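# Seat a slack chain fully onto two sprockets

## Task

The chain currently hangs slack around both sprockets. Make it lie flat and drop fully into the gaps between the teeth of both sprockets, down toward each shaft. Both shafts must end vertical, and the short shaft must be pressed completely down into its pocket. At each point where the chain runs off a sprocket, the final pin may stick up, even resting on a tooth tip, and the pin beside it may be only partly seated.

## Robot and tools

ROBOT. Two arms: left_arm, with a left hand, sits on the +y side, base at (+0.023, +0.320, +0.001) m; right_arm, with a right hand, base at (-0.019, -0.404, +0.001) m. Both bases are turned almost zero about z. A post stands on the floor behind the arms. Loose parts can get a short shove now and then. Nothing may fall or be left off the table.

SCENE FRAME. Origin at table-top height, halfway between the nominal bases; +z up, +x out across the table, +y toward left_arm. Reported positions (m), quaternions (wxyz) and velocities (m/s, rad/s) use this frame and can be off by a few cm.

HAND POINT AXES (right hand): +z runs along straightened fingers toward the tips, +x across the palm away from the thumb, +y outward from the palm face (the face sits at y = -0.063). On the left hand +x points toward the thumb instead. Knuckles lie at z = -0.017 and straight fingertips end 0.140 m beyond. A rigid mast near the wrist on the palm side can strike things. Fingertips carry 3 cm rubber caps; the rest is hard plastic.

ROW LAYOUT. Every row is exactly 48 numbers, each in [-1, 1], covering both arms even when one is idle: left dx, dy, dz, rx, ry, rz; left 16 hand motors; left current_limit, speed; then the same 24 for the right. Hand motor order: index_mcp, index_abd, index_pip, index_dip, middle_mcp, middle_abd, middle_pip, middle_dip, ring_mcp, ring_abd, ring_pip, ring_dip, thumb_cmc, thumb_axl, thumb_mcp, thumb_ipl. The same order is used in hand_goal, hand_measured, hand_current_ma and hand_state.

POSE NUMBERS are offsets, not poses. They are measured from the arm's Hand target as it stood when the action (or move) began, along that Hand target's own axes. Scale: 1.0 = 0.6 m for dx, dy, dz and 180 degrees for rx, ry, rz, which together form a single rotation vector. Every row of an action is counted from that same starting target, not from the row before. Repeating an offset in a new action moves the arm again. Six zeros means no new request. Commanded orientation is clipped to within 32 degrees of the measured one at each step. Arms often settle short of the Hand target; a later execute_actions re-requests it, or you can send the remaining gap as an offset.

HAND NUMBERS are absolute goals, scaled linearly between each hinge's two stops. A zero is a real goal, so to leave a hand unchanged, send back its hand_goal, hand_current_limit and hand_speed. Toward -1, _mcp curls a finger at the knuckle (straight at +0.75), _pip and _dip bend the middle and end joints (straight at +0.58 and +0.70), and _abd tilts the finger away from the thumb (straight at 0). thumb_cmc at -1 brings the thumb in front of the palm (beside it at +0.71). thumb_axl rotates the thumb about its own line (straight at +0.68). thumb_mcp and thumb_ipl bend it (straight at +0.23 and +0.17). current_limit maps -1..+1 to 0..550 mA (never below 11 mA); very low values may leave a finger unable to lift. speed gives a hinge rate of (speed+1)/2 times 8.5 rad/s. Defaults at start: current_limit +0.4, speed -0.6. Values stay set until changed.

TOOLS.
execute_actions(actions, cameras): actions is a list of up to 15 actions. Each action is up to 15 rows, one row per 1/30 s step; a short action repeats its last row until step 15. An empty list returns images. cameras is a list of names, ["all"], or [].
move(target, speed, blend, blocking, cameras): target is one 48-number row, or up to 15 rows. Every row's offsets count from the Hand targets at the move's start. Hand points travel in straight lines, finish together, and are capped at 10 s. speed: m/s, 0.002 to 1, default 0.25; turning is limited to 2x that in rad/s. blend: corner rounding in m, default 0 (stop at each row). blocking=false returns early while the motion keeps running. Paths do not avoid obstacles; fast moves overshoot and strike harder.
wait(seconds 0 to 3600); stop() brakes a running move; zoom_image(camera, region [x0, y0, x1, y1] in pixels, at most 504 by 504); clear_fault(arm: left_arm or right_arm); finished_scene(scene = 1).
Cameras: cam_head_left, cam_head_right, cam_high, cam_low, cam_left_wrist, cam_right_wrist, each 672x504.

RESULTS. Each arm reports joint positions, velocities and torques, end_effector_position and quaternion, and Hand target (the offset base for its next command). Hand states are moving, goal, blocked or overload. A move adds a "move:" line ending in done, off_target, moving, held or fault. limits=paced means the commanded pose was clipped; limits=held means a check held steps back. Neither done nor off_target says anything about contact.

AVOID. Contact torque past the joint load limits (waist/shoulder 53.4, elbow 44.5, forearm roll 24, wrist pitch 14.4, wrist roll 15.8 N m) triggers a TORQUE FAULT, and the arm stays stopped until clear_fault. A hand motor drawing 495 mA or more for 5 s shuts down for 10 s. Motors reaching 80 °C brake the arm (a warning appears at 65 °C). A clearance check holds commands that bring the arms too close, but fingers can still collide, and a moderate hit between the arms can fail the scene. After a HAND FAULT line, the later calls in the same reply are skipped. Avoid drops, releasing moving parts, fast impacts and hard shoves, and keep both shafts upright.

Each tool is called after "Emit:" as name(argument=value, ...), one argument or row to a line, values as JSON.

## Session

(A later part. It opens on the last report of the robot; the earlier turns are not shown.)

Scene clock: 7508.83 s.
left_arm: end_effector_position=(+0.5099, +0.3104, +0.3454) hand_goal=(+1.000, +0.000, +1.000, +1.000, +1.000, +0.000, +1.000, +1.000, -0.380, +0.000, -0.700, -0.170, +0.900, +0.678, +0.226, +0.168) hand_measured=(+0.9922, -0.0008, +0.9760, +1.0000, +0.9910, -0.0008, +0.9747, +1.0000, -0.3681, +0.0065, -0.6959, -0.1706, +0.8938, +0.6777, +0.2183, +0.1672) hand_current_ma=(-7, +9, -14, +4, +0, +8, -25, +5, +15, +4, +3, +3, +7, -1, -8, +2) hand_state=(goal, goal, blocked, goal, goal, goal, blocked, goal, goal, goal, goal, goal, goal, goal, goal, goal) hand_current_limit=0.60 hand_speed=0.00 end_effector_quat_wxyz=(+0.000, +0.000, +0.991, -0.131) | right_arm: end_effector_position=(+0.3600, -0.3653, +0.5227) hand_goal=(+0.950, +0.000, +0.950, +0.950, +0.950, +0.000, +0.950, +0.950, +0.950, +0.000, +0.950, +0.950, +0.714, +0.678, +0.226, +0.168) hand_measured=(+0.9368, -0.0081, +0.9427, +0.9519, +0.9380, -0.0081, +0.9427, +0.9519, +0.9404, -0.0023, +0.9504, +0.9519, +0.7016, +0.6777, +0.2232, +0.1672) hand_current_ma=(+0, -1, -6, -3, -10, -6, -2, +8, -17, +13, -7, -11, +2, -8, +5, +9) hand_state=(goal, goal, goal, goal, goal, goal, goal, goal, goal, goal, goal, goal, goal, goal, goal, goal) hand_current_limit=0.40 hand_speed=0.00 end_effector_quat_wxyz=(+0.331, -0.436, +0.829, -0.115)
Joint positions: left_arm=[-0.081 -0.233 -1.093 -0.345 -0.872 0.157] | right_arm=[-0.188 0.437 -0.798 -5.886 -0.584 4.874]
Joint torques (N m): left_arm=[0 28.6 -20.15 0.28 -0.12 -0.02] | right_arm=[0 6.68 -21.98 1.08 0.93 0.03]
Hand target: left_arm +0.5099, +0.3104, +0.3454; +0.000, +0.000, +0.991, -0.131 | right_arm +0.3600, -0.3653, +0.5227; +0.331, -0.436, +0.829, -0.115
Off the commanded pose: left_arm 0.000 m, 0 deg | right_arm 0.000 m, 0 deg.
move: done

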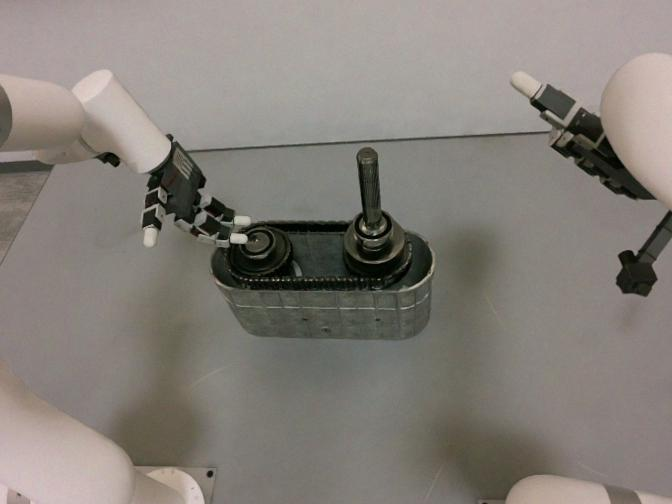

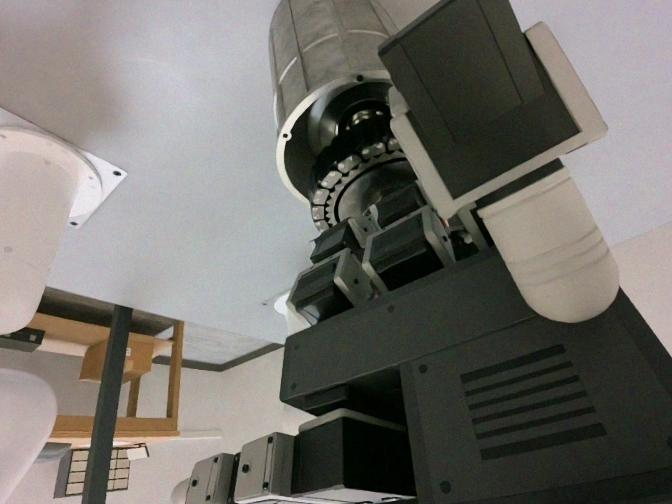

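Emit:
execute_actions(
  actions=[],
  cameras=["all"],
)

Scene clock: 7543.73 s.
left_arm: end_effector_position=(+0.5099, +0.3104, +0.3454) hand_goal=(+1.000, +0.000, +1.000, +1.000, +1.000, +0.000, +1.000, +1.000, -0.380, +0.000, -0.700, -0.170, +0.900, +0.678, +0.226, +0.168) hand_measured=(+0.9922, +0.0007, +0.9747, +1.0000, +0.9910, +0.0007, +0.9760, +1.0000, -0.3681, +0.0080, -0.6959, -0.1706, +0.8938, +0.6767, +0.2183, +0.1681) hand_current_ma=(-7, +9, -19, +6, +5, +7, -28, +6, +15, +5, +3, +7, -2, -2, -5, +0) hand_state=(goal, goal, blocked, goal, goal, goal, blocked, goal, goal, goal, goal, goal, goal, goal, goal, goal) hand_current_limit=0.60 hand_speed=0.00 end_effector_quat_wxyz=(+0.000, +0.000, +0.991, -0.131) | right_arm: end_effector_position=(+0.3600, -0.3653, +0.5227) hand_goal=(+0.950, +0.000, +0.950, +0.950, +0.950, +0.000, +0.950, +0.950, +0.950, +0.000, +0.950, +0.950, +0.714, +0.678, +0.226, +0.168) hand_measured=(+0.9356, -0.0081, +0.9427, +0.9506, +0.9368, -0.0081, +0.9439, +0.9506, +0.9404, -0.0037, +0.9504, +0.9531, +0.7016, +0.6756, +0.2222, +0.1672) hand_current_ma=(-4, -2, -1, +8, +4, -16, -1, +1, -8, +2, +1, +8, -7, +2, +6, +3) hand_state=(goal, goal, goal, goal, goal, goal, goal, goal, goal, goal, goal, goal, goal, goal, goal, goal) hand_current_limit=0.40 hand_speed=0.00 end_effector_quat_wxyz=(+0.331, -0.436, +0.829, -0.115)
Joint positions: left_arm=[-0.081 -0.233 -1.093 -0.345 -0.872 0.157] | right_arm=[-0.188 0.437 -0.798 -5.886 -0.584 4.874]
Joint velocities: within noise
Joint torques (N m): left_arm=[0 28.6 -20.15 0.28 -0.12 -0.02] | right_arm=[0 6.68 -21.98 1.08 0.93 0.03]
Motor temperatures (°C): left_arm=[29 29 34 31 35 31] | right_arm=[31 26 32 30 31 28]
Hand target: left_arm +0.5099, +0.3104, +0.3454; +0.000, +0.000, +0.991, -0.131 | right_arm +0.3600, -0.3653, +0.5227; +0.331, -0.436, +0.829, -0.115
Off the commanded pose: left_arm 0.000 m, 0 deg | right_arm 0.000 m, 0 deg.

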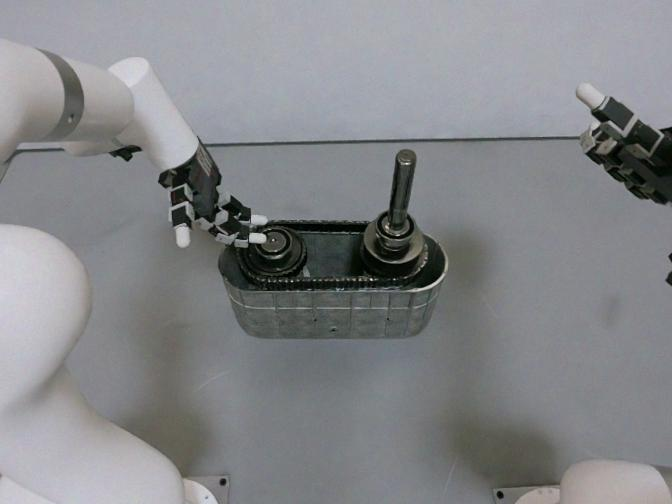

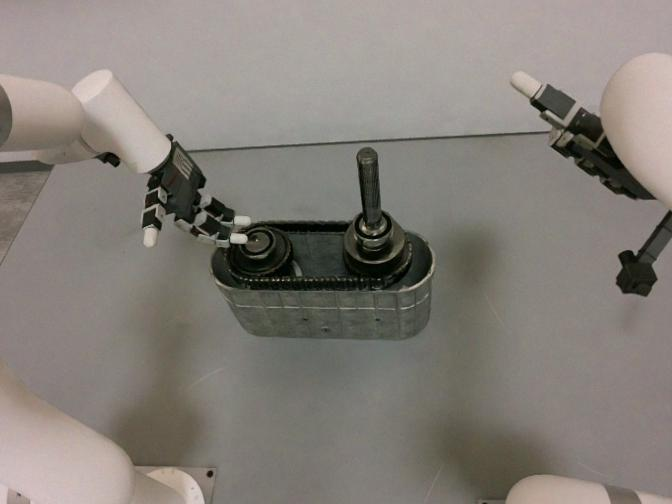

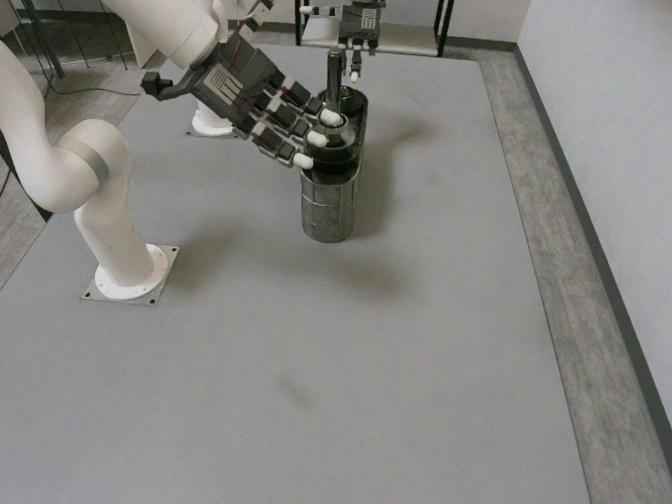

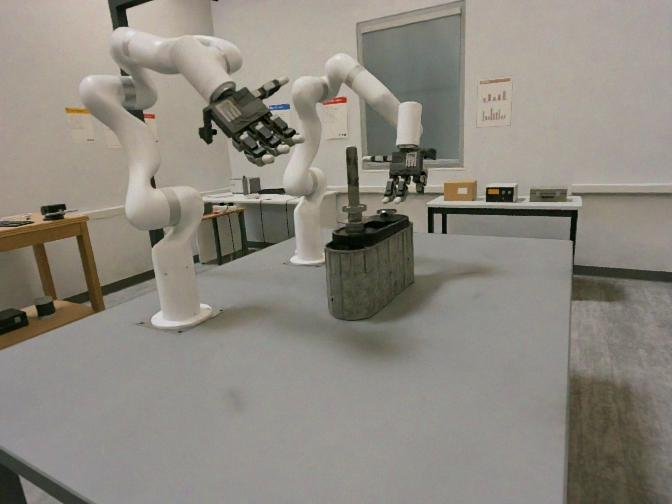

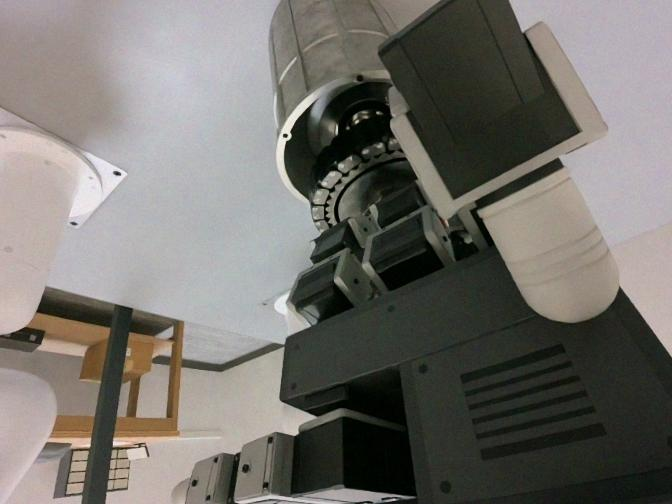

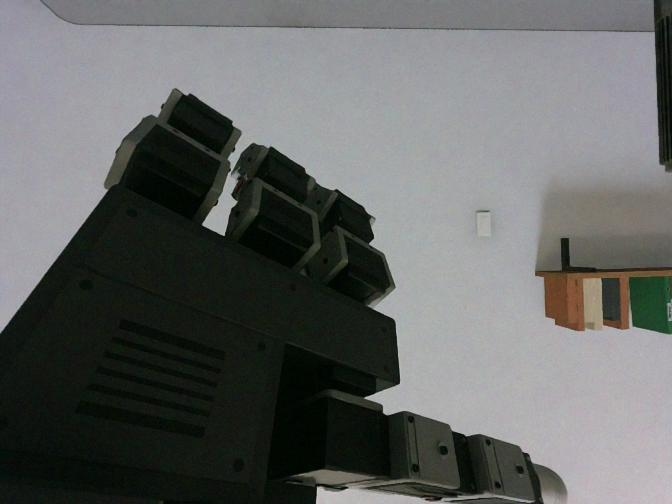

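Emit:
zoom_image(
  camera="cam_low",
  region=[310, 190, 430, 280],
)

Emit:
zoom_image(
  camera="cam_head_right",
  region=[200, 190, 450, 350],
)

Emit:
zoom_image(
  camera="cam_head_left",
  region=[200, 190, 460, 350],
)

Emit:
zoom_image(
  camera="cam_left_wrist",
  region=[260, 60, 440, 260],
)

Scaled by 4.200.

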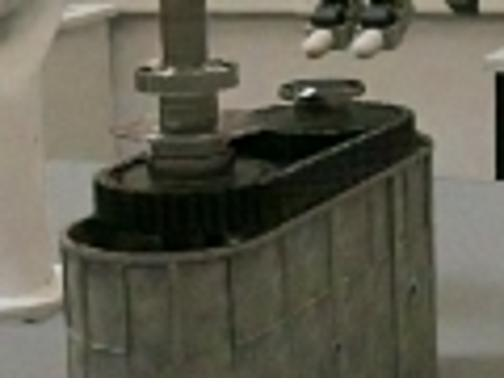

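Scaled by 2.016.

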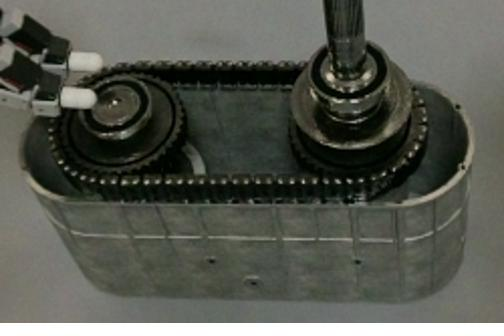

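Scaled by 1.938.

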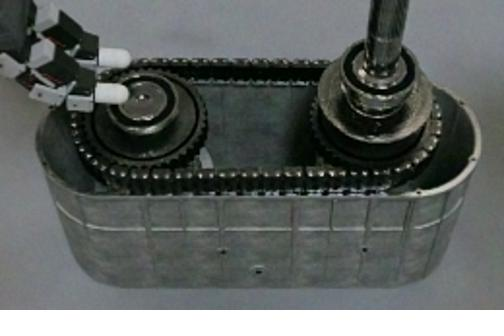

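Scaled by 2.520.

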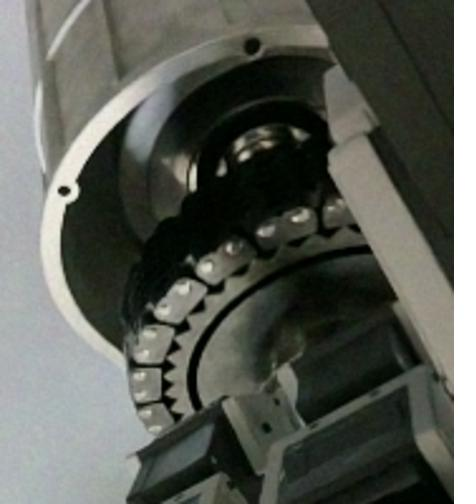

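Emit:
move(
  target=[
    [0,0,0,0,0,0,1,0,1,1,1,0,1,1,-0.38,0,-0.7,-0.17,0.9,0.678,0.226,0.168,0.6,0,-0.0115,0.130,-0.0313,0.274,-0.059,-0.204,0.75,0,0.58,0.7,0.75,0,0.58,0.7,0.75,0,0.58,0.7,0.714,0.678,0.226,0.168,0.6,0],
  ],
  speed=0.25,
)

Emit:
move(
  target=[
    [0,0,0,0,0,0,1,0,1,1,1,0,1,1,-0.38,0,-0.7,-0.17,0.9,0.678,0.226,0.168,0.6,0,0,0,0,0,0,0.5,0.75,0,0.58,0.7,0.75,0,0.58,0.7,0.75,0,0.58,0.7,0.714,0.678,0.226,0.168,0.6,0],
  ],
  speed=0.25,
)

Scene clock: 7598.40 s.
left_arm: end_effector_position=(+0.5099, +0.3104, +0.3454) hand_goal=(+1.000, +0.000, +1.000, +1.000, +1.000, +0.000, +1.000, +1.000, -0.380, +0.000, -0.700, -0.170, +0.900, +0.678, +0.226, +0.168) hand_measured=(+0.9910, +0.0007, +0.9747, +0.9990, +0.9910, -0.0008, +0.9760, +0.9990, -0.3681, +0.0080, -0.6959, -0.1693, +0.8925, +0.6777, +0.2193, +0.1672) hand_current_ma=(-4, +8, -20, +7, +2, +8, -28, +3, +12, +5, +3, +7, +4, -7, -6, +6) hand_state=(goal, goal, blocked, goal, goal, goal, blocked, goal, goal, goal, goal, goal, goal, goal, goal, goal) hand_current_limit=0.60 hand_speed=0.00 end_effector_quat_wxyz=(+0.000, +0.000, +0.991, -0.131) | right_arm: end_effector_position=(+0.3001, -0.3154, +0.5026) hand_goal=(+0.750, +0.000, +0.580, +0.700, +0.750, +0.000, +0.580, +0.700, +0.750, +0.000, +0.580, +0.700, +0.714, +0.678, +0.226, +0.168) hand_measured=(+0.7257, -0.0081, +0.5693, +0.6932, +0.7281, -0.0081, +0.5693, +0.6932, +0.7293, -0.0023, +0.5693, +0.6932, +0.7004, +0.6767, +0.2232, +0.1672) hand_current_ma=(+9, +3, +4, +1, -15, -3, +21, +0, -22, +8, +0, +12, -11, -4, -8, +2) hand_state=(blocked, goal, goal, goal, blocked, goal, goal, goal, blocked, goal, goal, goal, goal, goal, goal, goal) hand_current_limit=0.60 hand_speed=0.00 end_effector_quat_wxyz=(+0.500, -0.500, +0.500, -0.500)
Joint positions: left_arm=[-0.081 -0.233 -1.093 -0.345 -0.872 0.157] | right_arm=[0.581 1.02 -0.255 -5.124 0.65 3.643]
Joint torques (N m): left_arm=[0 28.6 -20.15 0.28 -0.12 -0.02] | right_arm=[0 -8.37 -22.36 -0.56 0.82 -1.47]
Hand target: left_arm +0.5099, +0.3104, +0.3454; +0.000, +0.000, +0.991, -0.131 | right_arm +0.3001, -0.3153, +0.5026; +0.500, -0.500, +0.500, -0.500
Off the commanded pose: left_arm 0.000 m, 0 deg | right_arm 0.000 m, 0 deg.
move: done

Scene clock: 7602.40 s.
left_arm: end_effector_position=(+0.5099, +0.3104, +0.3454) hand_goal=(+1.000, +0.000, +1.000, +1.000, +1.000, +0.000, +1.000, +1.000, -0.380, +0.000, -0.700, -0.170, +0.900, +0.678, +0.226, +0.168) hand_measured=(+0.9922, -0.0008, +0.9747, +0.9990, +0.9922, -0.0008, +0.9773, +0.9990, -0.3681, +0.0080, -0.6959, -0.1706, +0.8925, +0.6777, +0.2183, +0.1672) hand_current_ma=(-4, +8, -17, +3, -2, +10, -23, +4, +11, +4, +6, +8, +4, -1, -9, +3) hand_state=(goal, goal, blocked, goal, goal, goal, blocked, goal, goal, goal, goal, goal, goal, goal, goal, goal) hand_current_limit=0.60 hand_speed=0.00 end_effector_quat_wxyz=(+0.000, +0.000, +0.991, -0.131) | right_arm: end_effector_position=(+0.3001, -0.3152, +0.5026) hand_goal=(+0.750, +0.000, +0.580, +0.700, +0.750, +0.000, +0.580, +0.700, +0.750, +0.000, +0.580, +0.700, +0.714, +0.678, +0.226, +0.168) hand_measured=(+0.7438, -0.0081, +0.5744, +0.6932, +0.7450, -0.0066, +0.5744, +0.6945, +0.7438, -0.0037, +0.5744, +0.6932, +0.7142, +0.6767, +0.2232, +0.1672) hand_current_ma=(+14, -12, +7, -4, -17, -4, +13, +1, -15, +1, -5, -8, -1, -7, +10, -2) hand_state=(goal, goal, goal, goal, goal, goal, goal, goal, goal, goal, goal, goal, goal, goal, goal, goal) hand_current_limit=0.60 hand_speed=0.00 end_effector_quat_wxyz=(+0.707, +0.000, +0.707, -0.001)
Joint positions: left_arm=[-0.081 -0.233 -1.093 -0.345 -0.872 0.157] | right_arm=[0.033 1.108 0.006 -6.191 0.469 6.201]
Joint torques (N m): left_arm=[0 28.6 -20.15 0.28 -0.12 -0.02] | right_arm=[0 -9.55 -22.72 0.69 1.71 0.06]
Hand target: left_arm +0.5099, +0.3104, +0.3454; +0.000, +0.000, +0.991, -0.131 | right_arm +0.3001, -0.3153, +0.5026; +0.707, +0.000, +0.707, +0.000
Off the commanded pose: left_arm 0.000 m, 0 deg | right_arm 0.000 m, 0 deg.
move: done

Emit:
move(
  target=[
    [0,0,0,0,0,0,1,0,1,1,1,0,1,1,-0.38,0,-0.7,-0.17,0.9,0.678,0.226,0.168,0.6,0,0.0877,0.3855,0,0,0,0,0.75,0,0.58,0.7,0.75,0,0.58,0.7,0.75,0,0.58,0.7,0.714,0.678,0.226,0.168,0.6,0],
    [0,0,0,0,0,0,1,0,1,1,1,0,1,1,-0.38,0,-0.7,-0.17,0.9,0.678,0.226,0.168,0.6,0,0.0877,0.3855,0.4,0,0,0,0.75,0,0.58,0.7,0.75,0,0.58,0.7,0.75,0,0.58,0.7,0.714,0.678,0.226,0.168,0.6,0],
  ],
  speed=0.2,
  blend=0.03,
  cameras=["cam_high","cam_head_right","cam_right_wrist"],
)

Scene clock: 7614.10 s.
left_arm: end_effector_position=(+0.5099, +0.3104, +0.3454) hand_goal=(+1.000, +0.000, +1.000, +1.000, +1.000, +0.000, +1.000, +1.000, -0.380, +0.000, -0.700, -0.170, +0.900, +0.678, +0.226, +0.168) hand_measured=(+0.9910, -0.0008, +0.9747, +1.0000, +0.9910, +0.0007, +0.9760, +1.0000, -0.3669, +0.0080, -0.6946, -0.1706, +0.8925, +0.6777, +0.2183, +0.1672) hand_current_ma=(-6, +9, -20, +6, -2, +3, -23, +6, +15, +4, +5, +6, +2, -7, -5, +0) hand_state=(goal, goal, blocked, goal, goal, goal, blocked, goal, goal, goal, goal, goal, goal, goal, goal, goal) hand_current_limit=0.60 hand_speed=0.00 end_effector_quat_wxyz=(+0.000, +0.000, +0.991, -0.131) | right_arm: end_effector_position=(+0.5400, -0.0841, +0.4497) hand_goal=(+0.750, +0.000, +0.580, +0.700, +0.750, +0.000, +0.580, +0.700, +0.750, +0.000, +0.580, +0.700, +0.714, +0.678, +0.226, +0.168) hand_measured=(+0.7438, -0.0081, +0.5757, +0.6932, +0.7450, -0.0066, +0.5757, +0.6945, +0.7462, -0.0023, +0.5744, +0.6958, +0.7142, +0.6767, +0.2222, +0.1672) hand_current_ma=(+28, -9, +2, +15, +3, -15, +0, -8, -10, +0, +1, -15, -6, +1, -14, -1) hand_state=(goal, goal, goal, goal, goal, goal, goal, goal, goal, goal, goal, goal, goal, goal, goal, goal) hand_current_limit=0.60 hand_speed=0.00 end_effector_quat_wxyz=(+0.707, +0.000, +0.707, +0.000)
Joint positions: left_arm=[-0.081 -0.233 -1.093 -0.345 -0.872 0.157] | right_arm=[0.599 -0.234 -0.689 -5.626 1.201 6.011]
Joint torques (N m): left_arm=[0 28.6 -20.15 0.28 -0.12 -0.02] | right_arm=[0 26.8 -18.51 -0.14 1.65 1.57]
Hand target: left_arm +0.5099, +0.3104, +0.3454; +0.000, +0.000, +0.991, -0.131 | right_arm +0.5400, -0.0841, +0.4497; +0.707, +0.000, +0.707, +0.000
Off the commanded pose: left_arm 0.000 m, 0 deg | right_arm 0.000 m, 0 deg.
move: done
Images, in order (width x height): cam_head_right 672x504, cam_high 672x504, cam_right_wrist 672x504.

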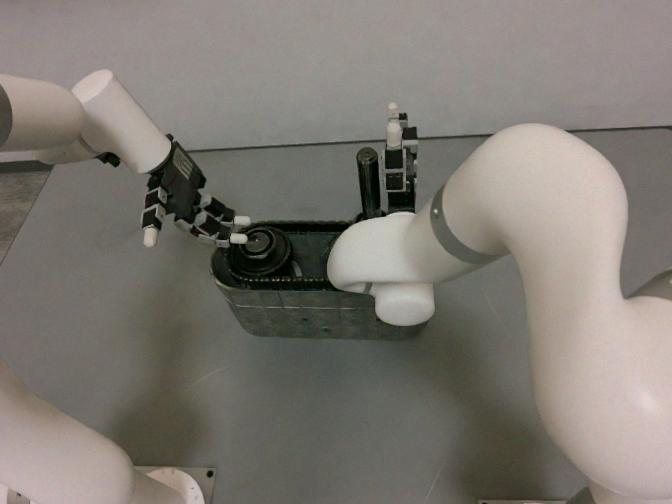

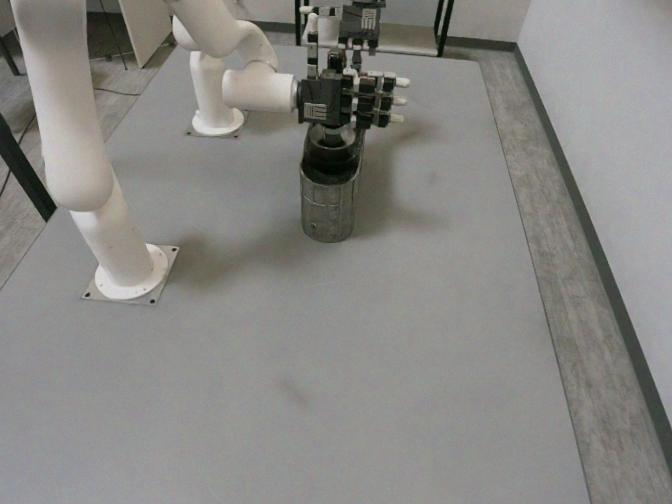

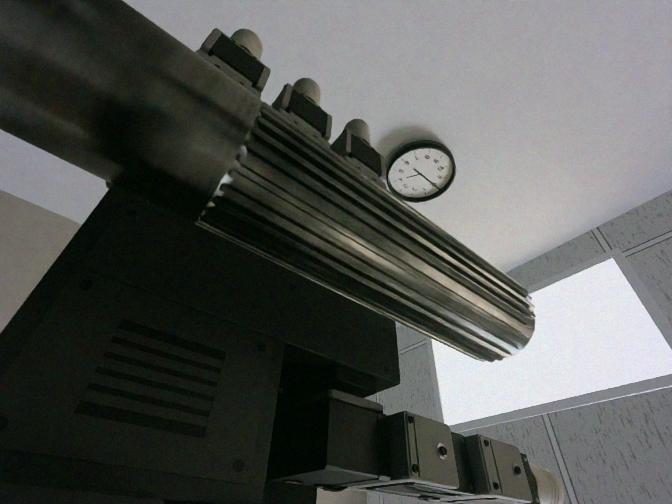

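Emit:
move(
  target=[
    [0,0,0,0,0,0,1,0,1,1,1,0,1,1,-0.38,0,-0.7,-0.17,0.9,0.678,0.226,0.168,0.6,0,0,0,0,0,0,0,0.4,0,0,0.2,0.4,0,0,0.2,0.4,0,0,0.2,-0.571,0.678,0.1,0,0.6,-0.3],
    [0,0,0,0,0,0,1,0,1,1,1,0,1,1,-0.38,0,-0.7,-0.17,0.9,0.678,0.226,0.168,0.6,0,0,0,0,0,0,0,-0.3,0,-0.8,-0.6,-0.3,0,-0.8,-0.6,-0.3,0,-0.8,-0.6,-0.571,0.678,-0.5,-0.65,0.4,-0.5],
  ],
  speed=0.2,
  cameras=["cam_high","cam_low","cam_right_wrist"],
)

Scene clock: 7619.90 s.
left_arm: end_effector_position=(+0.5099, +0.3104, +0.3454) hand_goal=(+1.000, +0.000, +1.000, +1.000, +1.000, +0.000, +1.000, +1.000, -0.380, +0.000, -0.700, -0.170, +0.900, +0.678, +0.226, +0.168) hand_measured=(+0.9922, +0.0007, +0.9760, +1.0000, +0.9910, -0.0008, +0.9760, +0.9990, -0.3681, +0.0080, -0.6959, -0.1706, +0.8925, +0.6777, +0.2193, +0.1681) hand_current_ma=(-4, +7, -18, +6, +2, +9, -23, +2, +10, +3, +4, +8, +6, -5, -6, +1) hand_state=(goal, goal, blocked, goal, goal, goal, blocked, goal, goal, goal, goal, goal, goal, goal, goal, goal) hand_current_limit=0.60 hand_speed=0.00 end_effector_quat_wxyz=(+0.000, +0.000, +0.991, -0.131) | right_arm: end_effector_position=(+0.5400, -0.0840, +0.4497) hand_goal=(-0.300, +0.000, -0.800, -0.600, -0.300, +0.000, -0.800, -0.600, -0.300, +0.000, -0.800, -0.600, -0.570, +0.678, -0.500, -0.650) hand_measured=(+0.2060, +0.0139, -0.4572, -0.4330, +0.0046, -0.0096, -0.4059, -0.2394, +0.0034, -0.0037, -0.4059, -0.2394, -0.6308, +0.6377, -0.1400, -0.4903) hand_current_ma=(+392, -2, +391, +273, +381, -4, +391, +379, +375, -7, +384, +372, -72, -42, +388, +380) hand_state=(blocked, goal, blocked, blocked, blocked, goal, blocked, blocked, blocked, goal, blocked, blocked, blocked, blocked, blocked, blocked) hand_current_limit=0.40 hand_speed=-0.50 end_effector_quat_wxyz=(+0.707, +0.000, +0.707, +0.000)
Joint positions: left_arm=[-0.081 -0.233 -1.093 -0.345 -0.872 0.157] | right_arm=[0.599 -0.234 -0.689 -5.626 1.201 6.011]
Joint torques (N m): left_arm=[0 28.6 -20.15 0.28 -0.12 -0.02] | right_arm=[0 26.85 -18.56 -0.04 1.58 0.25]
Hand target: left_arm +0.5099, +0.3104, +0.3454; +0.000, +0.000, +0.991, -0.131 | right_arm +0.5400, -0.0841, +0.4497; +0.707, +0.000, +0.707, +0.000
Off the commanded pose: left_arm 0.000 m, 0 deg | right_arm 0.000 m, 0 deg.
move: done

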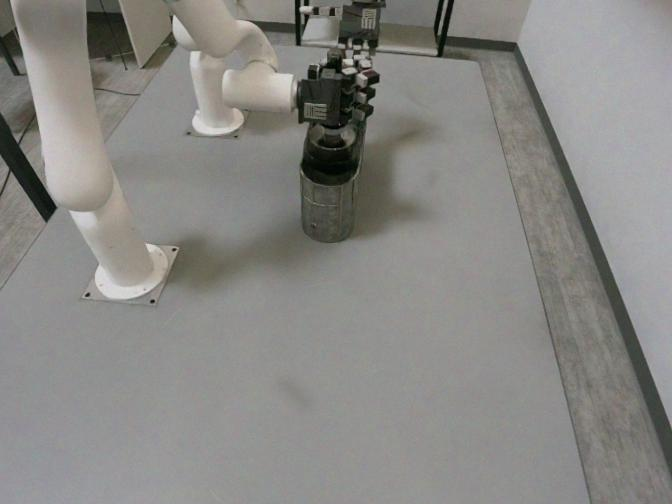

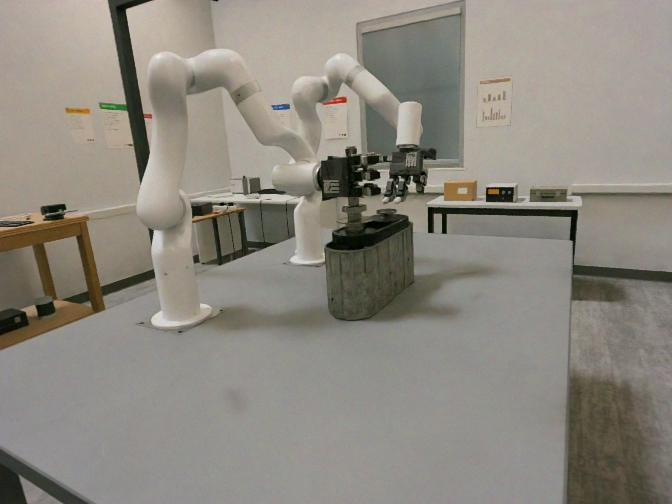

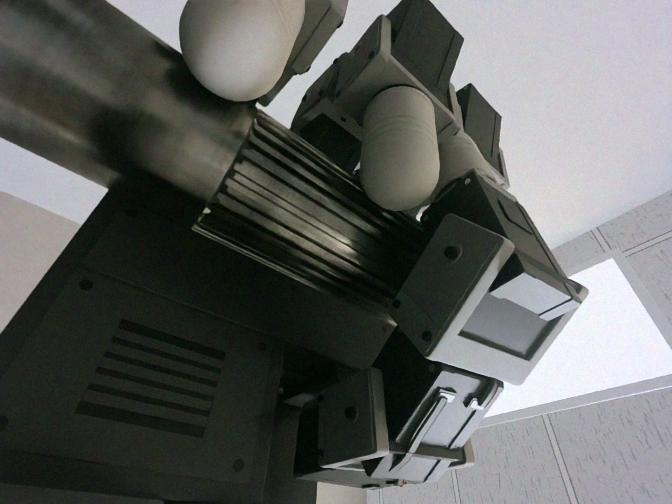

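Emit:
move(
  target=[0,0,0,0,0,0,1,0,1,1,1,0,1,1,-0.38,0,-0.7,-0.17,0.9,0.678,0.226,0.168,0.6,0,0,-0.01,0,0,0,0,-0.3,0,-0.8,-0.6,-0.3,0,-0.8,-0.6,-0.3,0,-0.8,-0.6,-0.571,0.678,-0.5,-0.65,0.4,-0.5],
  speed=0.02,
  cameras=["cam_high","cam_low","cam_right_wrist","cam_left_wrist"],
)

Emit:
zoom_image(
  camera="cam_left_wrist",
  region=[260, 60, 440, 260],
)

Emit:
zoom_image(
  camera="cam_low",
  region=[310, 190, 430, 280],
)

Scene clock: 7630.53 s.
left_arm: end_effector_position=(+0.5099, +0.3104, +0.3454) hand_goal=(+1.000, +0.000, +1.000, +1.000, +1.000, +0.000, +1.000, +1.000, -0.380, +0.000, -0.700, -0.170, +0.900, +0.678, +0.226, +0.168) hand_measured=(+0.9922, -0.0008, +0.9747, +1.0000, +0.9910, -0.0008, +0.9760, +1.0000, -0.3681, +0.0080, -0.6959, -0.1706, +0.8925, +0.6767, +0.2183, +0.1672) hand_current_ma=(-3, +9, -16, +6, +2, +3, -23, +5, +12, +7, +5, +7, +2, -6, -3, +2) hand_state=(goal, goal, blocked, goal, goal, goal, blocked, goal, goal, goal, goal, goal, goal, goal, goal, goal) hand_current_limit=0.60 hand_speed=0.00 end_effector_quat_wxyz=(+0.000, +0.000, +0.991, -0.131) | right_arm: end_effector_position=(+0.5397, -0.0893, +0.4497) hand_goal=(-0.300, +0.000, -0.800, -0.600, -0.300, +0.000, -0.800, -0.600, -0.300, +0.000, -0.800, -0.600, -0.570, +0.678, -0.500, -0.650) hand_measured=(+0.1963, +0.0021, -0.4277, -0.4292, -0.0039, -0.0184, -0.3674, -0.2368, -0.0039, -0.0037, -0.3649, -0.2368, -0.6245, +0.6314, -0.1281, -0.4864) hand_current_ma=(+399, +1, +379, +286, +384, -5, +409, +401, +387, +5, +403, +375, -54, -65, +370, +380) hand_state=(blocked, goal, blocked, blocked, blocked, goal, blocked, blocked, blocked, goal, blocked, blocked, blocked, blocked, blocked, blocked) hand_current_limit=0.40 hand_speed=-0.50 end_effector_quat_wxyz=(+0.707, -0.001, +0.707, +0.000)
Joint positions: left_arm=[-0.081 -0.233 -1.093 -0.345 -0.872 0.157] | right_arm=[0.588 -0.227 -0.679 -5.639 1.199 6.016]
Joint torques (N m): left_arm=[0 28.6 -20.15 0.28 -0.12 -0.02] | right_arm=[-43.13 38.27 3.76 -0.03 1.58 2.26]
Hand target: left_arm +0.5099, +0.3104, +0.3454; +0.000, +0.000, +0.991, -0.131 | right_arm +0.5400, -0.0901, +0.4497; +0.707, +0.000, +0.707, +0.000
Off the commanded pose: left_arm 0.000 m, 0 deg | right_arm 0.001 m, 0 deg.
move: done
Images, in order (width x height): cam_high 672x504, cam_low 672x504, cam_left_wrist 672x504, cam_right_wrist 672x504.

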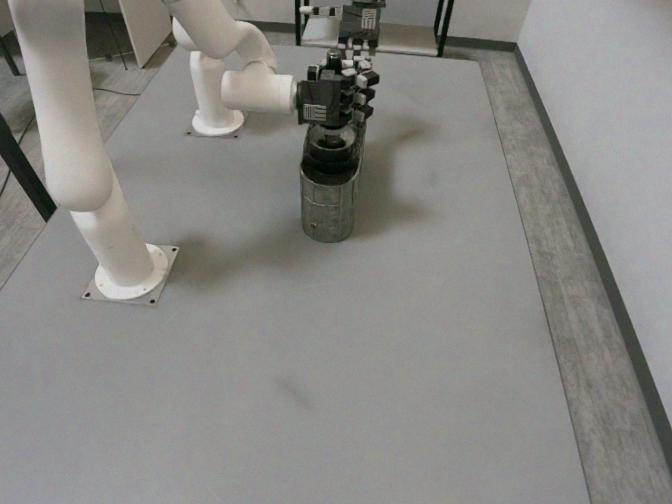

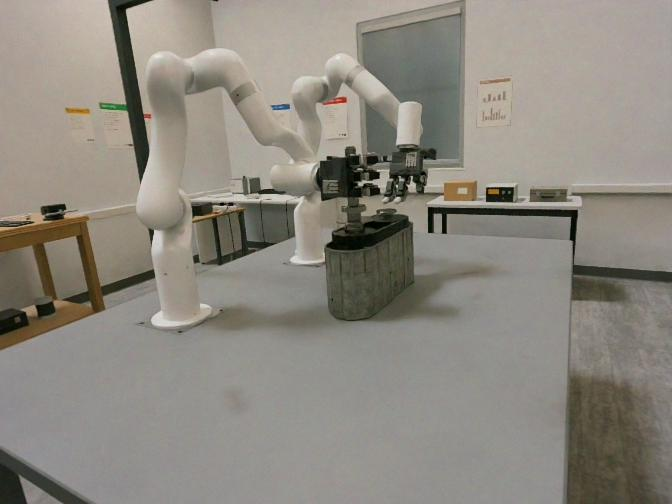

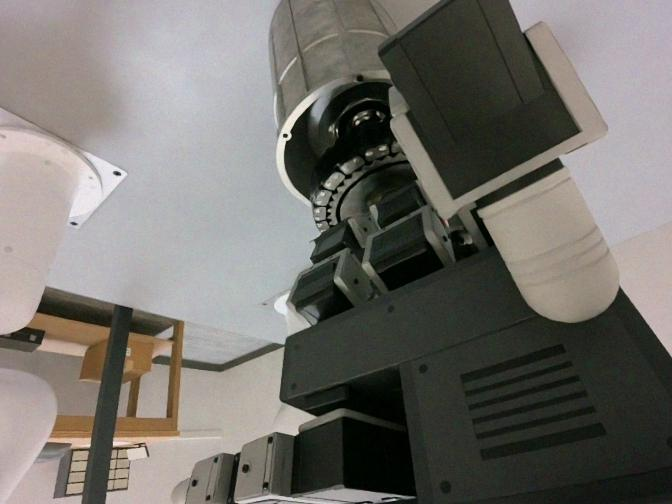

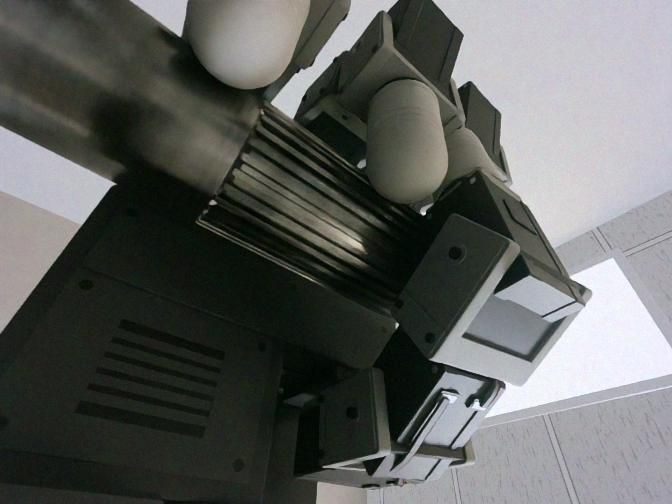

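Scaled by 2.520.

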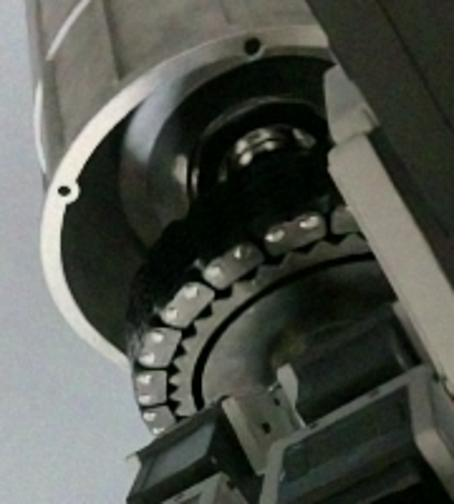

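Scaled by 4.200.

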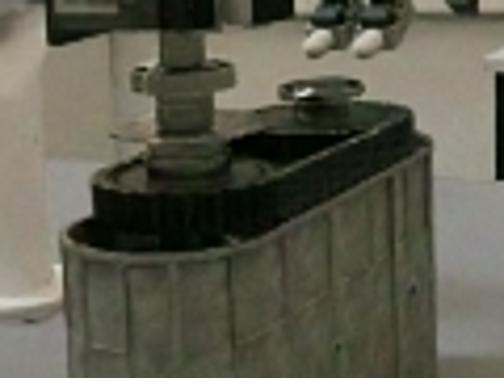

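Emit:
move(
  target=[0,0,0,0,0,0,1,0,1,1,1,0,1,1,-0.38,0,-0.7,-0.17,0.9,0.678,0.226,0.168,0.6,0,0,0.0015,0,0,0,0,-0.3,0,-0.8,-0.6,-0.3,0,-0.8,-0.6,-0.3,0,-0.8,-0.6,-0.571,0.678,-0.5,-0.65,0.4,-0.5],
  speed=0.02,
)

Scene clock: 7640.63 s.
left_arm: end_effector_position=(+0.5099, +0.3104, +0.3454) hand_goal=(+1.000, +0.000, +1.000, +1.000, +1.000, +0.000, +1.000, +1.000, -0.380, +0.000, -0.700, -0.170, +0.900, +0.678, +0.226, +0.168) hand_measured=(+0.9910, -0.0008, +0.9760, +1.0000, +0.9910, +0.0007, +0.9760, +0.9990, -0.3681, +0.0080, -0.6959, -0.1706, +0.8925, +0.6767, +0.2193, +0.1681) hand_current_ma=(-10, +5, -21, +4, +0, +9, -28, +5, +19, +4, +1, +5, +6, -4, -1, +5) hand_state=(goal, goal, blocked, goal, goal, goal, blocked, goal, goal, goal, goal, goal, goal, goal, goal, goal) hand_current_limit=0.60 hand_speed=0.00 end_effector_quat_wxyz=(+0.000, +0.000, +0.991, -0.131) | right_arm: end_effector_position=(+0.5400, -0.0892, +0.4496) hand_goal=(-0.300, +0.000, -0.800, -0.600, -0.300, +0.000, -0.800, -0.600, -0.300, +0.000, -0.800, -0.600, -0.570, +0.678, -0.500, -0.650) hand_measured=(+0.1927, +0.0021, -0.4239, -0.4305, -0.0063, -0.0184, -0.3661, -0.2381, -0.0075, -0.0023, -0.3610, -0.2368, -0.6233, +0.6325, -0.1271, -0.4874) hand_current_ma=(+396, +16, +394, +291, +370, -13, +402, +377, +368, -11, +379, +380, -46, -45, +394, +390) hand_state=(blocked, goal, blocked, blocked, blocked, goal, blocked, blocked, blocked, goal, blocked, blocked, blocked, blocked, blocked, blocked) hand_current_limit=0.40 hand_speed=-0.50 end_effector_quat_wxyz=(+0.707, +0.000, +0.707, +0.000)
Joint positions: left_arm=[-0.081 -0.233 -1.093 -0.345 -0.872 0.157] | right_arm=[0.589 -0.228 -0.681 -5.637 1.199 6.016]
Joint torques (N m): left_arm=[0 28.6 -20.15 0.28 -0.12 -0.02] | right_arm=[0 26.62 -18.54 11.82 5.72 0.26]
Hand target: left_arm +0.5099, +0.3104, +0.3454; +0.000, +0.000, +0.991, -0.131 | right_arm +0.5400, -0.0892, +0.4497; +0.707, +0.000, +0.707, +0.000
Off the commanded pose: left_arm 0.000 m, 0 deg | right_arm 0.000 m, 0 deg.
move: done

Emit:
execute_actions(
  actions=[],
  cameras=["cam_left_wrist"],
)

Emit:
zoom_image(
  camera="cam_left_wrist",
  region=[240, 40, 420, 240],
)

Scene clock: 7646.47 s.
left_arm: end_effector_position=(+0.5099, +0.3104, +0.3454) hand_goal=(+1.000, +0.000, +1.000, +1.000, +1.000, +0.000, +1.000, +1.000, -0.380, +0.000, -0.700, -0.170, +0.900, +0.678, +0.226, +0.168) hand_measured=(+0.9910, -0.0008, +0.9747, +0.9990, +0.9910, -0.0008, +0.9760, +1.0000, -0.3681, +0.0080, -0.6946, -0.1706, +0.8938, +0.6777, +0.2183, +0.1672) hand_current_ma=(-8, +6, -18, +4, +0, +8, -26, +4, +12, +5, +7, +9, +1, -3, -10, -1) hand_state=(goal, goal, blocked, goal, goal, goal, blocked, goal, goal, goal, goal, goal, goal, goal, goal, goal) hand_current_limit=0.60 hand_speed=0.00 end_effector_quat_wxyz=(+0.000, +0.000, +0.991, -0.131) | right_arm: end_effector_position=(+0.5400, -0.0892, +0.4497) hand_goal=(-0.300, +0.000, -0.800, -0.600, -0.300, +0.000, -0.800, -0.600, -0.300, +0.000, -0.800, -0.600, -0.570, +0.678, -0.500, -0.650) hand_measured=(+0.1915, +0.0021, -0.4252, -0.4305, -0.0063, -0.0184, -0.3661, -0.2368, -0.0075, -0.0037, -0.3623, -0.2368, -0.6233, +0.6314, -0.1271, -0.4884) hand_current_ma=(+385, -1, +400, +289, +394, -10, +390, +394, +372, +15, +378, +381, -69, -58, +410, +380) hand_state=(blocked, goal, blocked, blocked, blocked, goal, blocked, blocked, blocked, goal, blocked, blocked, blocked, blocked, blocked, blocked) hand_current_limit=0.40 hand_speed=-0.50 end_effector_quat_wxyz=(+0.707, +0.000, +0.707, +0.000)
Joint positions: left_arm=[-0.081 -0.233 -1.093 -0.345 -0.872 0.157] | right_arm=[0.589 -0.228 -0.681 -5.637 1.199 6.016]
Joint velocities: within noise
Joint torques (N m): left_arm=[0 28.6 -20.15 0.28 -0.12 -0.02] | right_arm=[-22.65 26.62 -8.07 11.85 5.74 0.26]
Motor temperatures (°C): left_arm=[29 30 36 31 35 30] | right_arm=[31 26 31 30 32 28]
Hand target: left_arm +0.5099, +0.3104, +0.3454; +0.000, +0.000, +0.991, -0.131 | right_arm +0.5400, -0.0892, +0.4497; +0.707, +0.000, +0.707, +0.000
Off the commanded pose: left_arm 0.000 m, 0 deg | right_arm 0.000 m, 0 deg.
Images, in order (width x height): cam_left_wrist 672x504.

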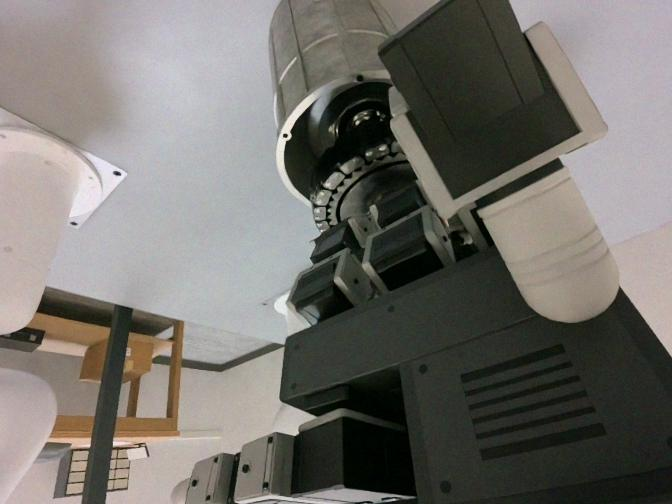

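Scaled by 2.520.

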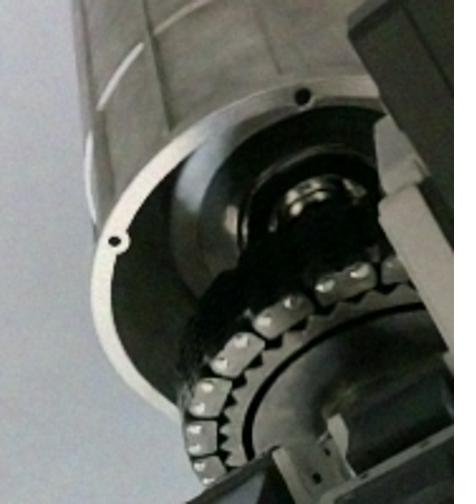

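Emit:
move(
  target=[0,0,-0.1295,0.1667,0,0,1,0,1,1,1,0,1,1,-0.38,0,-0.7,-0.17,0.9,0.678,0.226,0.168,0.6,0,0,0,0,0,0,0,-0.3,0,-0.8,-0.6,-0.3,0,-0.8,-0.6,-0.3,0,-0.8,-0.6,-0.571,0.678,-0.5,-0.65,0.4,-0.5],
  speed=0.2,
)

Emit:
move(
  target=[0,0,0,0,0,0.5,1,0,1,1,1,0,1,1,-0.38,0,-0.7,-0.17,0.9,0.678,0.226,0.168,0.6,0,0,0,0,0,0,0,-0.3,0,-0.8,-0.6,-0.3,0,-0.8,-0.6,-0.3,0,-0.8,-0.6,-0.571,0.678,-0.5,-0.65,0.4,-0.5],
  speed=0.3,
)

Emit:
move(
  target=[0,0,0,0,0,0.5,1,0,1,1,1,0,1,1,-0.38,0,-0.7,-0.17,0.9,0.678,0.226,0.168,0.6,0,0,0,0,0,0,0,-0.3,0,-0.8,-0.6,-0.3,0,-0.8,-0.6,-0.3,0,-0.8,-0.6,-0.571,0.678,-0.5,-0.65,0.4,-0.5],
  speed=0.3,
)

Scene clock: 7665.07 s.
left_arm: end_effector_position=(+0.5099, +0.3305, +0.4204) hand_goal=(+1.000, +0.000, +1.000, +1.000, +1.000, +0.000, +1.000, +1.000, -0.380, +0.000, -0.700, -0.170, +0.900, +0.678, +0.226, +0.168) hand_measured=(+0.9874, +0.0007, +0.9747, +1.0000, +0.9874, -0.0008, +0.9760, +1.0000, -0.3681, +0.0080, -0.6959, -0.1706, +0.8925, +0.6777, +0.2183, +0.1681) hand_current_ma=(-12, +9, -18, +5, -5, +3, -24, +3, +12, +0, +0, +3, +0, -5, -10, +5) hand_state=(goal, goal, blocked, goal, goal, goal, blocked, goal, goal, goal, goal, goal, goal, goal, goal, goal) hand_current_limit=0.60 hand_speed=0.00 end_effector_quat_wxyz=(+0.000, +0.000, +0.924, -0.383) | right_arm: end_effector_position=(+0.5400, -0.0892, +0.4497) hand_goal=(-0.300, +0.000, -0.800, -0.600, -0.300, +0.000, -0.800, -0.600, -0.300, +0.000, -0.800, -0.600, -0.570, +0.678, -0.500, -0.650) hand_measured=(+0.1927, +0.0021, -0.4239, -0.4305, -0.0063, -0.0184, -0.3649, -0.2368, -0.0075, -0.0037, -0.3623, -0.2368, -0.6245, +0.6314, -0.1271, -0.4884) hand_current_ma=(+384, +11, +390, +296, +384, -14, +385, +381, +374, +2, +381, +389, -49, -44, +396, +389) hand_state=(blocked, goal, blocked, blocked, blocked, goal, blocked, blocked, blocked, goal, blocked, blocked, blocked, blocked, blocked, blocked) hand_current_limit=0.40 hand_speed=-0.50 end_effector_quat_wxyz=(+0.707, +0.000, +0.707, +0.000)
Joint positions: left_arm=[0.192 -0.213 -1.199 -0.803 -1.298 0.559] | right_arm=[0.589 -0.228 -0.681 -5.637 1.199 6.016]
Joint torques (N m): left_arm=[0 28.01 -20.26 -0.44 -0.63 -0.04] | right_arm=[-23.1 26.62 -7.56 11.57 5.86 0.26]
Hand target: left_arm +0.5099, +0.3305, +0.4204; +0.000, +0.000, +0.924, -0.383 | right_arm +0.5400, -0.0892, +0.4497; +0.707, +0.000, +0.707, +0.000
Off the commanded pose: left_arm 0.000 m, 0 deg | right_arm 0.000 m, 0 deg.
move: done

Scene clock: 7668.27 s.
left_arm: end_effector_position=(+0.5099, +0.3305, +0.4204) hand_goal=(+1.000, +0.000, +1.000, +1.000, +1.000, +0.000, +1.000, +1.000, -0.380, +0.000, -0.700, -0.170, +0.900, +0.678, +0.226, +0.168) hand_measured=(+0.9874, +0.0007, +0.9760, +1.0000, +0.9874, +0.0007, +0.9747, +0.9990, -0.3669, +0.0080, -0.6946, -0.1706, +0.8925, +0.6767, +0.2183, +0.1681) hand_current_ma=(-12, +13, -16, +9, -1, +13, -27, +6, +14, +3, +1, +4, +1, -2, -2, +0) hand_state=(goal, goal, blocked, goal, goal, goal, blocked, goal, goal, goal, goal, goal, goal, goal, goal, goal) hand_current_limit=0.60 hand_speed=0.00 end_effector_quat_wxyz=(+0.271, +0.653, +0.653, -0.271) | right_arm: end_effector_position=(+0.5400, -0.0892, +0.4497) hand_goal=(-0.300, +0.000, -0.800, -0.600, -0.300, +0.000, -0.800, -0.600, -0.300, +0.000, -0.800, -0.600, -0.570, +0.678, -0.500, -0.650) hand_measured=(+0.1939, +0.0007, -0.4252, -0.4292, -0.0063, -0.0184, -0.3661, -0.2368, -0.0063, -0.0037, -0.3623, -0.2368, -0.6245, +0.6325, -0.1261, -0.4884) hand_current_ma=(+402, +7, +387, +288, +376, +2, +385, +395, +376, +3, +394, +396, -44, -36, +387, +394) hand_state=(blocked, goal, blocked, blocked, blocked, goal, blocked, blocked, blocked, goal, blocked, blocked, blocked, blocked, blocked, blocked) hand_current_limit=0.40 hand_speed=-0.50 end_effector_quat_wxyz=(+0.707, +0.000, +0.707, +0.000)
Joint positions: left_arm=[0.345 -0.019 -0.883 -0.76 -1.296 2.309] | right_arm=[0.589 -0.228 -0.681 -5.637 1.199 6.016]
Joint torques (N m): left_arm=[0 20.5 -19.68 -0.37 -0.73 0.04] | right_arm=[0 26.62 -8.25 10.72 5.86 0.26]
Hand target: left_arm +0.5099, +0.3305, +0.4204; +0.271, +0.653, +0.653, -0.271 | right_arm +0.5400, -0.0892, +0.4497; +0.707, +0.000, +0.707, +0.000
Off the commanded pose: left_arm 0.000 m, 0 deg | right_arm 0.000 m, 0 deg.
move: done

Scene clock: 7671.43 s.
left_arm: end_effector_position=(+0.5099, +0.3305, +0.4204) hand_goal=(+1.000, +0.000, +1.000, +1.000, +1.000, +0.000, +1.000, +1.000, -0.380, +0.000, -0.700, -0.170, +0.900, +0.678, +0.226, +0.168) hand_measured=(+0.9995, -0.0008, +0.9747, +0.9990, +0.9995, -0.0008, +0.9760, +1.0000, -0.3681, +0.0080, -0.7036, -0.1706, +0.9063, +0.6767, +0.2193, +0.1672) hand_current_ma=(+2, +9, -20, +7, +10, +7, -23, +7, +16, +1, -2, +8, +14, -6, -6, +3) hand_state=(goal, goal, blocked, goal, goal, goal, blocked, goal, goal, goal, goal, goal, goal, goal, goal, goal) hand_current_limit=0.60 hand_speed=0.00 end_effector_quat_wxyz=(+0.383, +0.924, +0.000, +0.000) | right_arm: end_effector_position=(+0.5400, -0.0892, +0.4497) hand_goal=(-0.300, +0.000, -0.800, -0.600, -0.300, +0.000, -0.800, -0.600, -0.300, +0.000, -0.800, -0.600, -0.570, +0.678, -0.500, -0.650) hand_measured=(+0.1927, +0.0036, -0.4252, -0.4305, -0.0063, -0.0184, -0.3649, -0.2368, -0.0063, -0.0023, -0.3623, -0.2368, -0.6233, +0.6314, -0.1271, -0.4874) hand_current_ma=(+408, +6, +373, +289, +371, -6, +399, +386, +379, +0, +374, +388, -47, -66, +397, +379) hand_state=(blocked, goal, blocked, blocked, blocked, goal, blocked, blocked, blocked, goal, blocked, blocked, blocked, blocked, blocked, blocked) hand_current_limit=0.40 hand_speed=-0.50 end_effector_quat_wxyz=(+0.707, +0.000, +0.707, +0.000)
Joint positions: left_arm=[0.441 -0.317 -1.042 -0.737 -1.241 4.031] | right_arm=[0.589 -0.228 -0.681 -5.637 1.199 6.016]
Joint torques (N m): left_arm=[0 29.96 -18.58 -0.33 -0.9 0.04] | right_arm=[-21.53 26.62 -8.07 10.53 5.86 0.26]
Hand target: left_arm +0.5099, +0.3305, +0.4204; +0.383, +0.924, +0.000, +0.000 | right_arm +0.5400, -0.0892, +0.4497; +0.707, +0.000, +0.707, +0.000
Off the commanded pose: left_arm 0.000 m, 0 deg | right_arm 0.000 m, 0 deg.
move: done

Emit:
move(
  target=[0,0.0343,0.1272,0,0,0,1,0,1,1,1,0,1,1,-0.38,0,-0.7,-0.17,0.9,0.678,0.226,0.168,0.6,0,0,0,0,0,0,0,-0.3,0,-0.8,-0.6,-0.3,0,-0.8,-0.6,-0.3,0,-0.8,-0.6,-0.571,0.678,-0.5,-0.65,0.4,-0.5],
  speed=0.15,
  cameras=["cam_left_wrist"],
)

Emit:
zoom_image(
  camera="cam_left_wrist",
  region=[190, 0, 410, 130],
)

Scene clock: 7679.43 s.
left_arm: end_effector_position=(+0.5099, +0.2620, +0.3811) hand_goal=(+1.000, +0.000, +1.000, +1.000, +1.000, +0.000, +1.000, +1.000, -0.380, +0.000, -0.700, -0.170, +0.900, +0.678, +0.226, +0.168) hand_measured=(+0.9995, -0.0008, +0.9747, +1.0000, +0.9995, -0.0008, +0.9760, +0.9990, -0.3681, +0.0080, -0.7049, -0.1706, +0.9076, +0.6767, +0.2183, +0.1681) hand_current_ma=(+1, +7, -20, +8, +9, +3, -23, +5, +10, +3, +0, +4, +13, -4, -1, +0) hand_state=(goal, goal, blocked, goal, goal, goal, blocked, goal, goal, goal, goal, goal, goal, goal, goal, goal) hand_current_limit=0.60 hand_speed=0.00 end_effector_quat_wxyz=(+0.383, +0.924, +0.000, +0.000) | right_arm: end_effector_position=(+0.5400, -0.0892, +0.4497) hand_goal=(-0.300, +0.000, -0.800, -0.600, -0.300, +0.000, -0.800, -0.600, -0.300, +0.000, -0.800, -0.600, -0.570, +0.678, -0.500, -0.650) hand_measured=(+0.1927, +0.0021, -0.4252, -0.4305, -0.0063, -0.0184, -0.3649, -0.2381, -0.0063, -0.0037, -0.3623, -0.2368, -0.6245, +0.6314, -0.1261, -0.4884) hand_current_ma=(+388, -3, +387, +295, +375, -9, +375, +390, +366, +2, +392, +381, -61, -58, +384, +391) hand_state=(blocked, goal, blocked, blocked, blocked, goal, blocked, blocked, blocked, goal, blocked, blocked, blocked, blocked, blocked, blocked) hand_current_limit=0.40 hand_speed=-0.50 end_effector_quat_wxyz=(+0.707, +0.000, +0.707, +0.000)
Joint positions: left_arm=[0.315 -0.314 -0.934 -0.844 -1.112 4.051] | right_arm=[0.589 -0.228 -0.681 -5.637 1.199 6.016]
Joint torques (N m): left_arm=[0 28.97 -17.71 -0.36 -0.92 0.04] | right_arm=[0 26.62 -8.52 -0.03 5.59 0.26]
Hand target: left_arm +0.5099, +0.2620, +0.3811; +0.383, +0.924, +0.000, +0.000 | right_arm +0.5400, -0.0892, +0.4497; +0.707, +0.000, +0.707, +0.000
Off the commanded pose: left_arm 0.000 m, 0 deg | right_arm 0.000 m, 0 deg.
move: done

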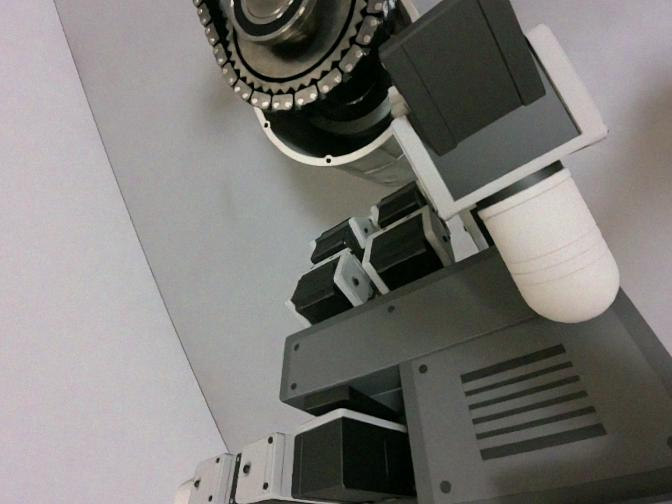

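Scaled by 2.291.

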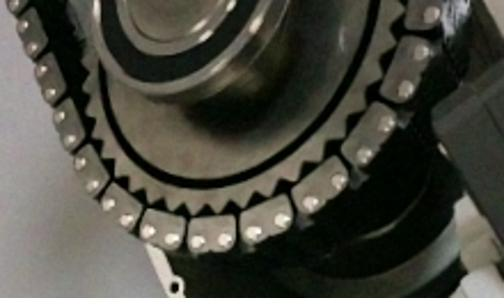

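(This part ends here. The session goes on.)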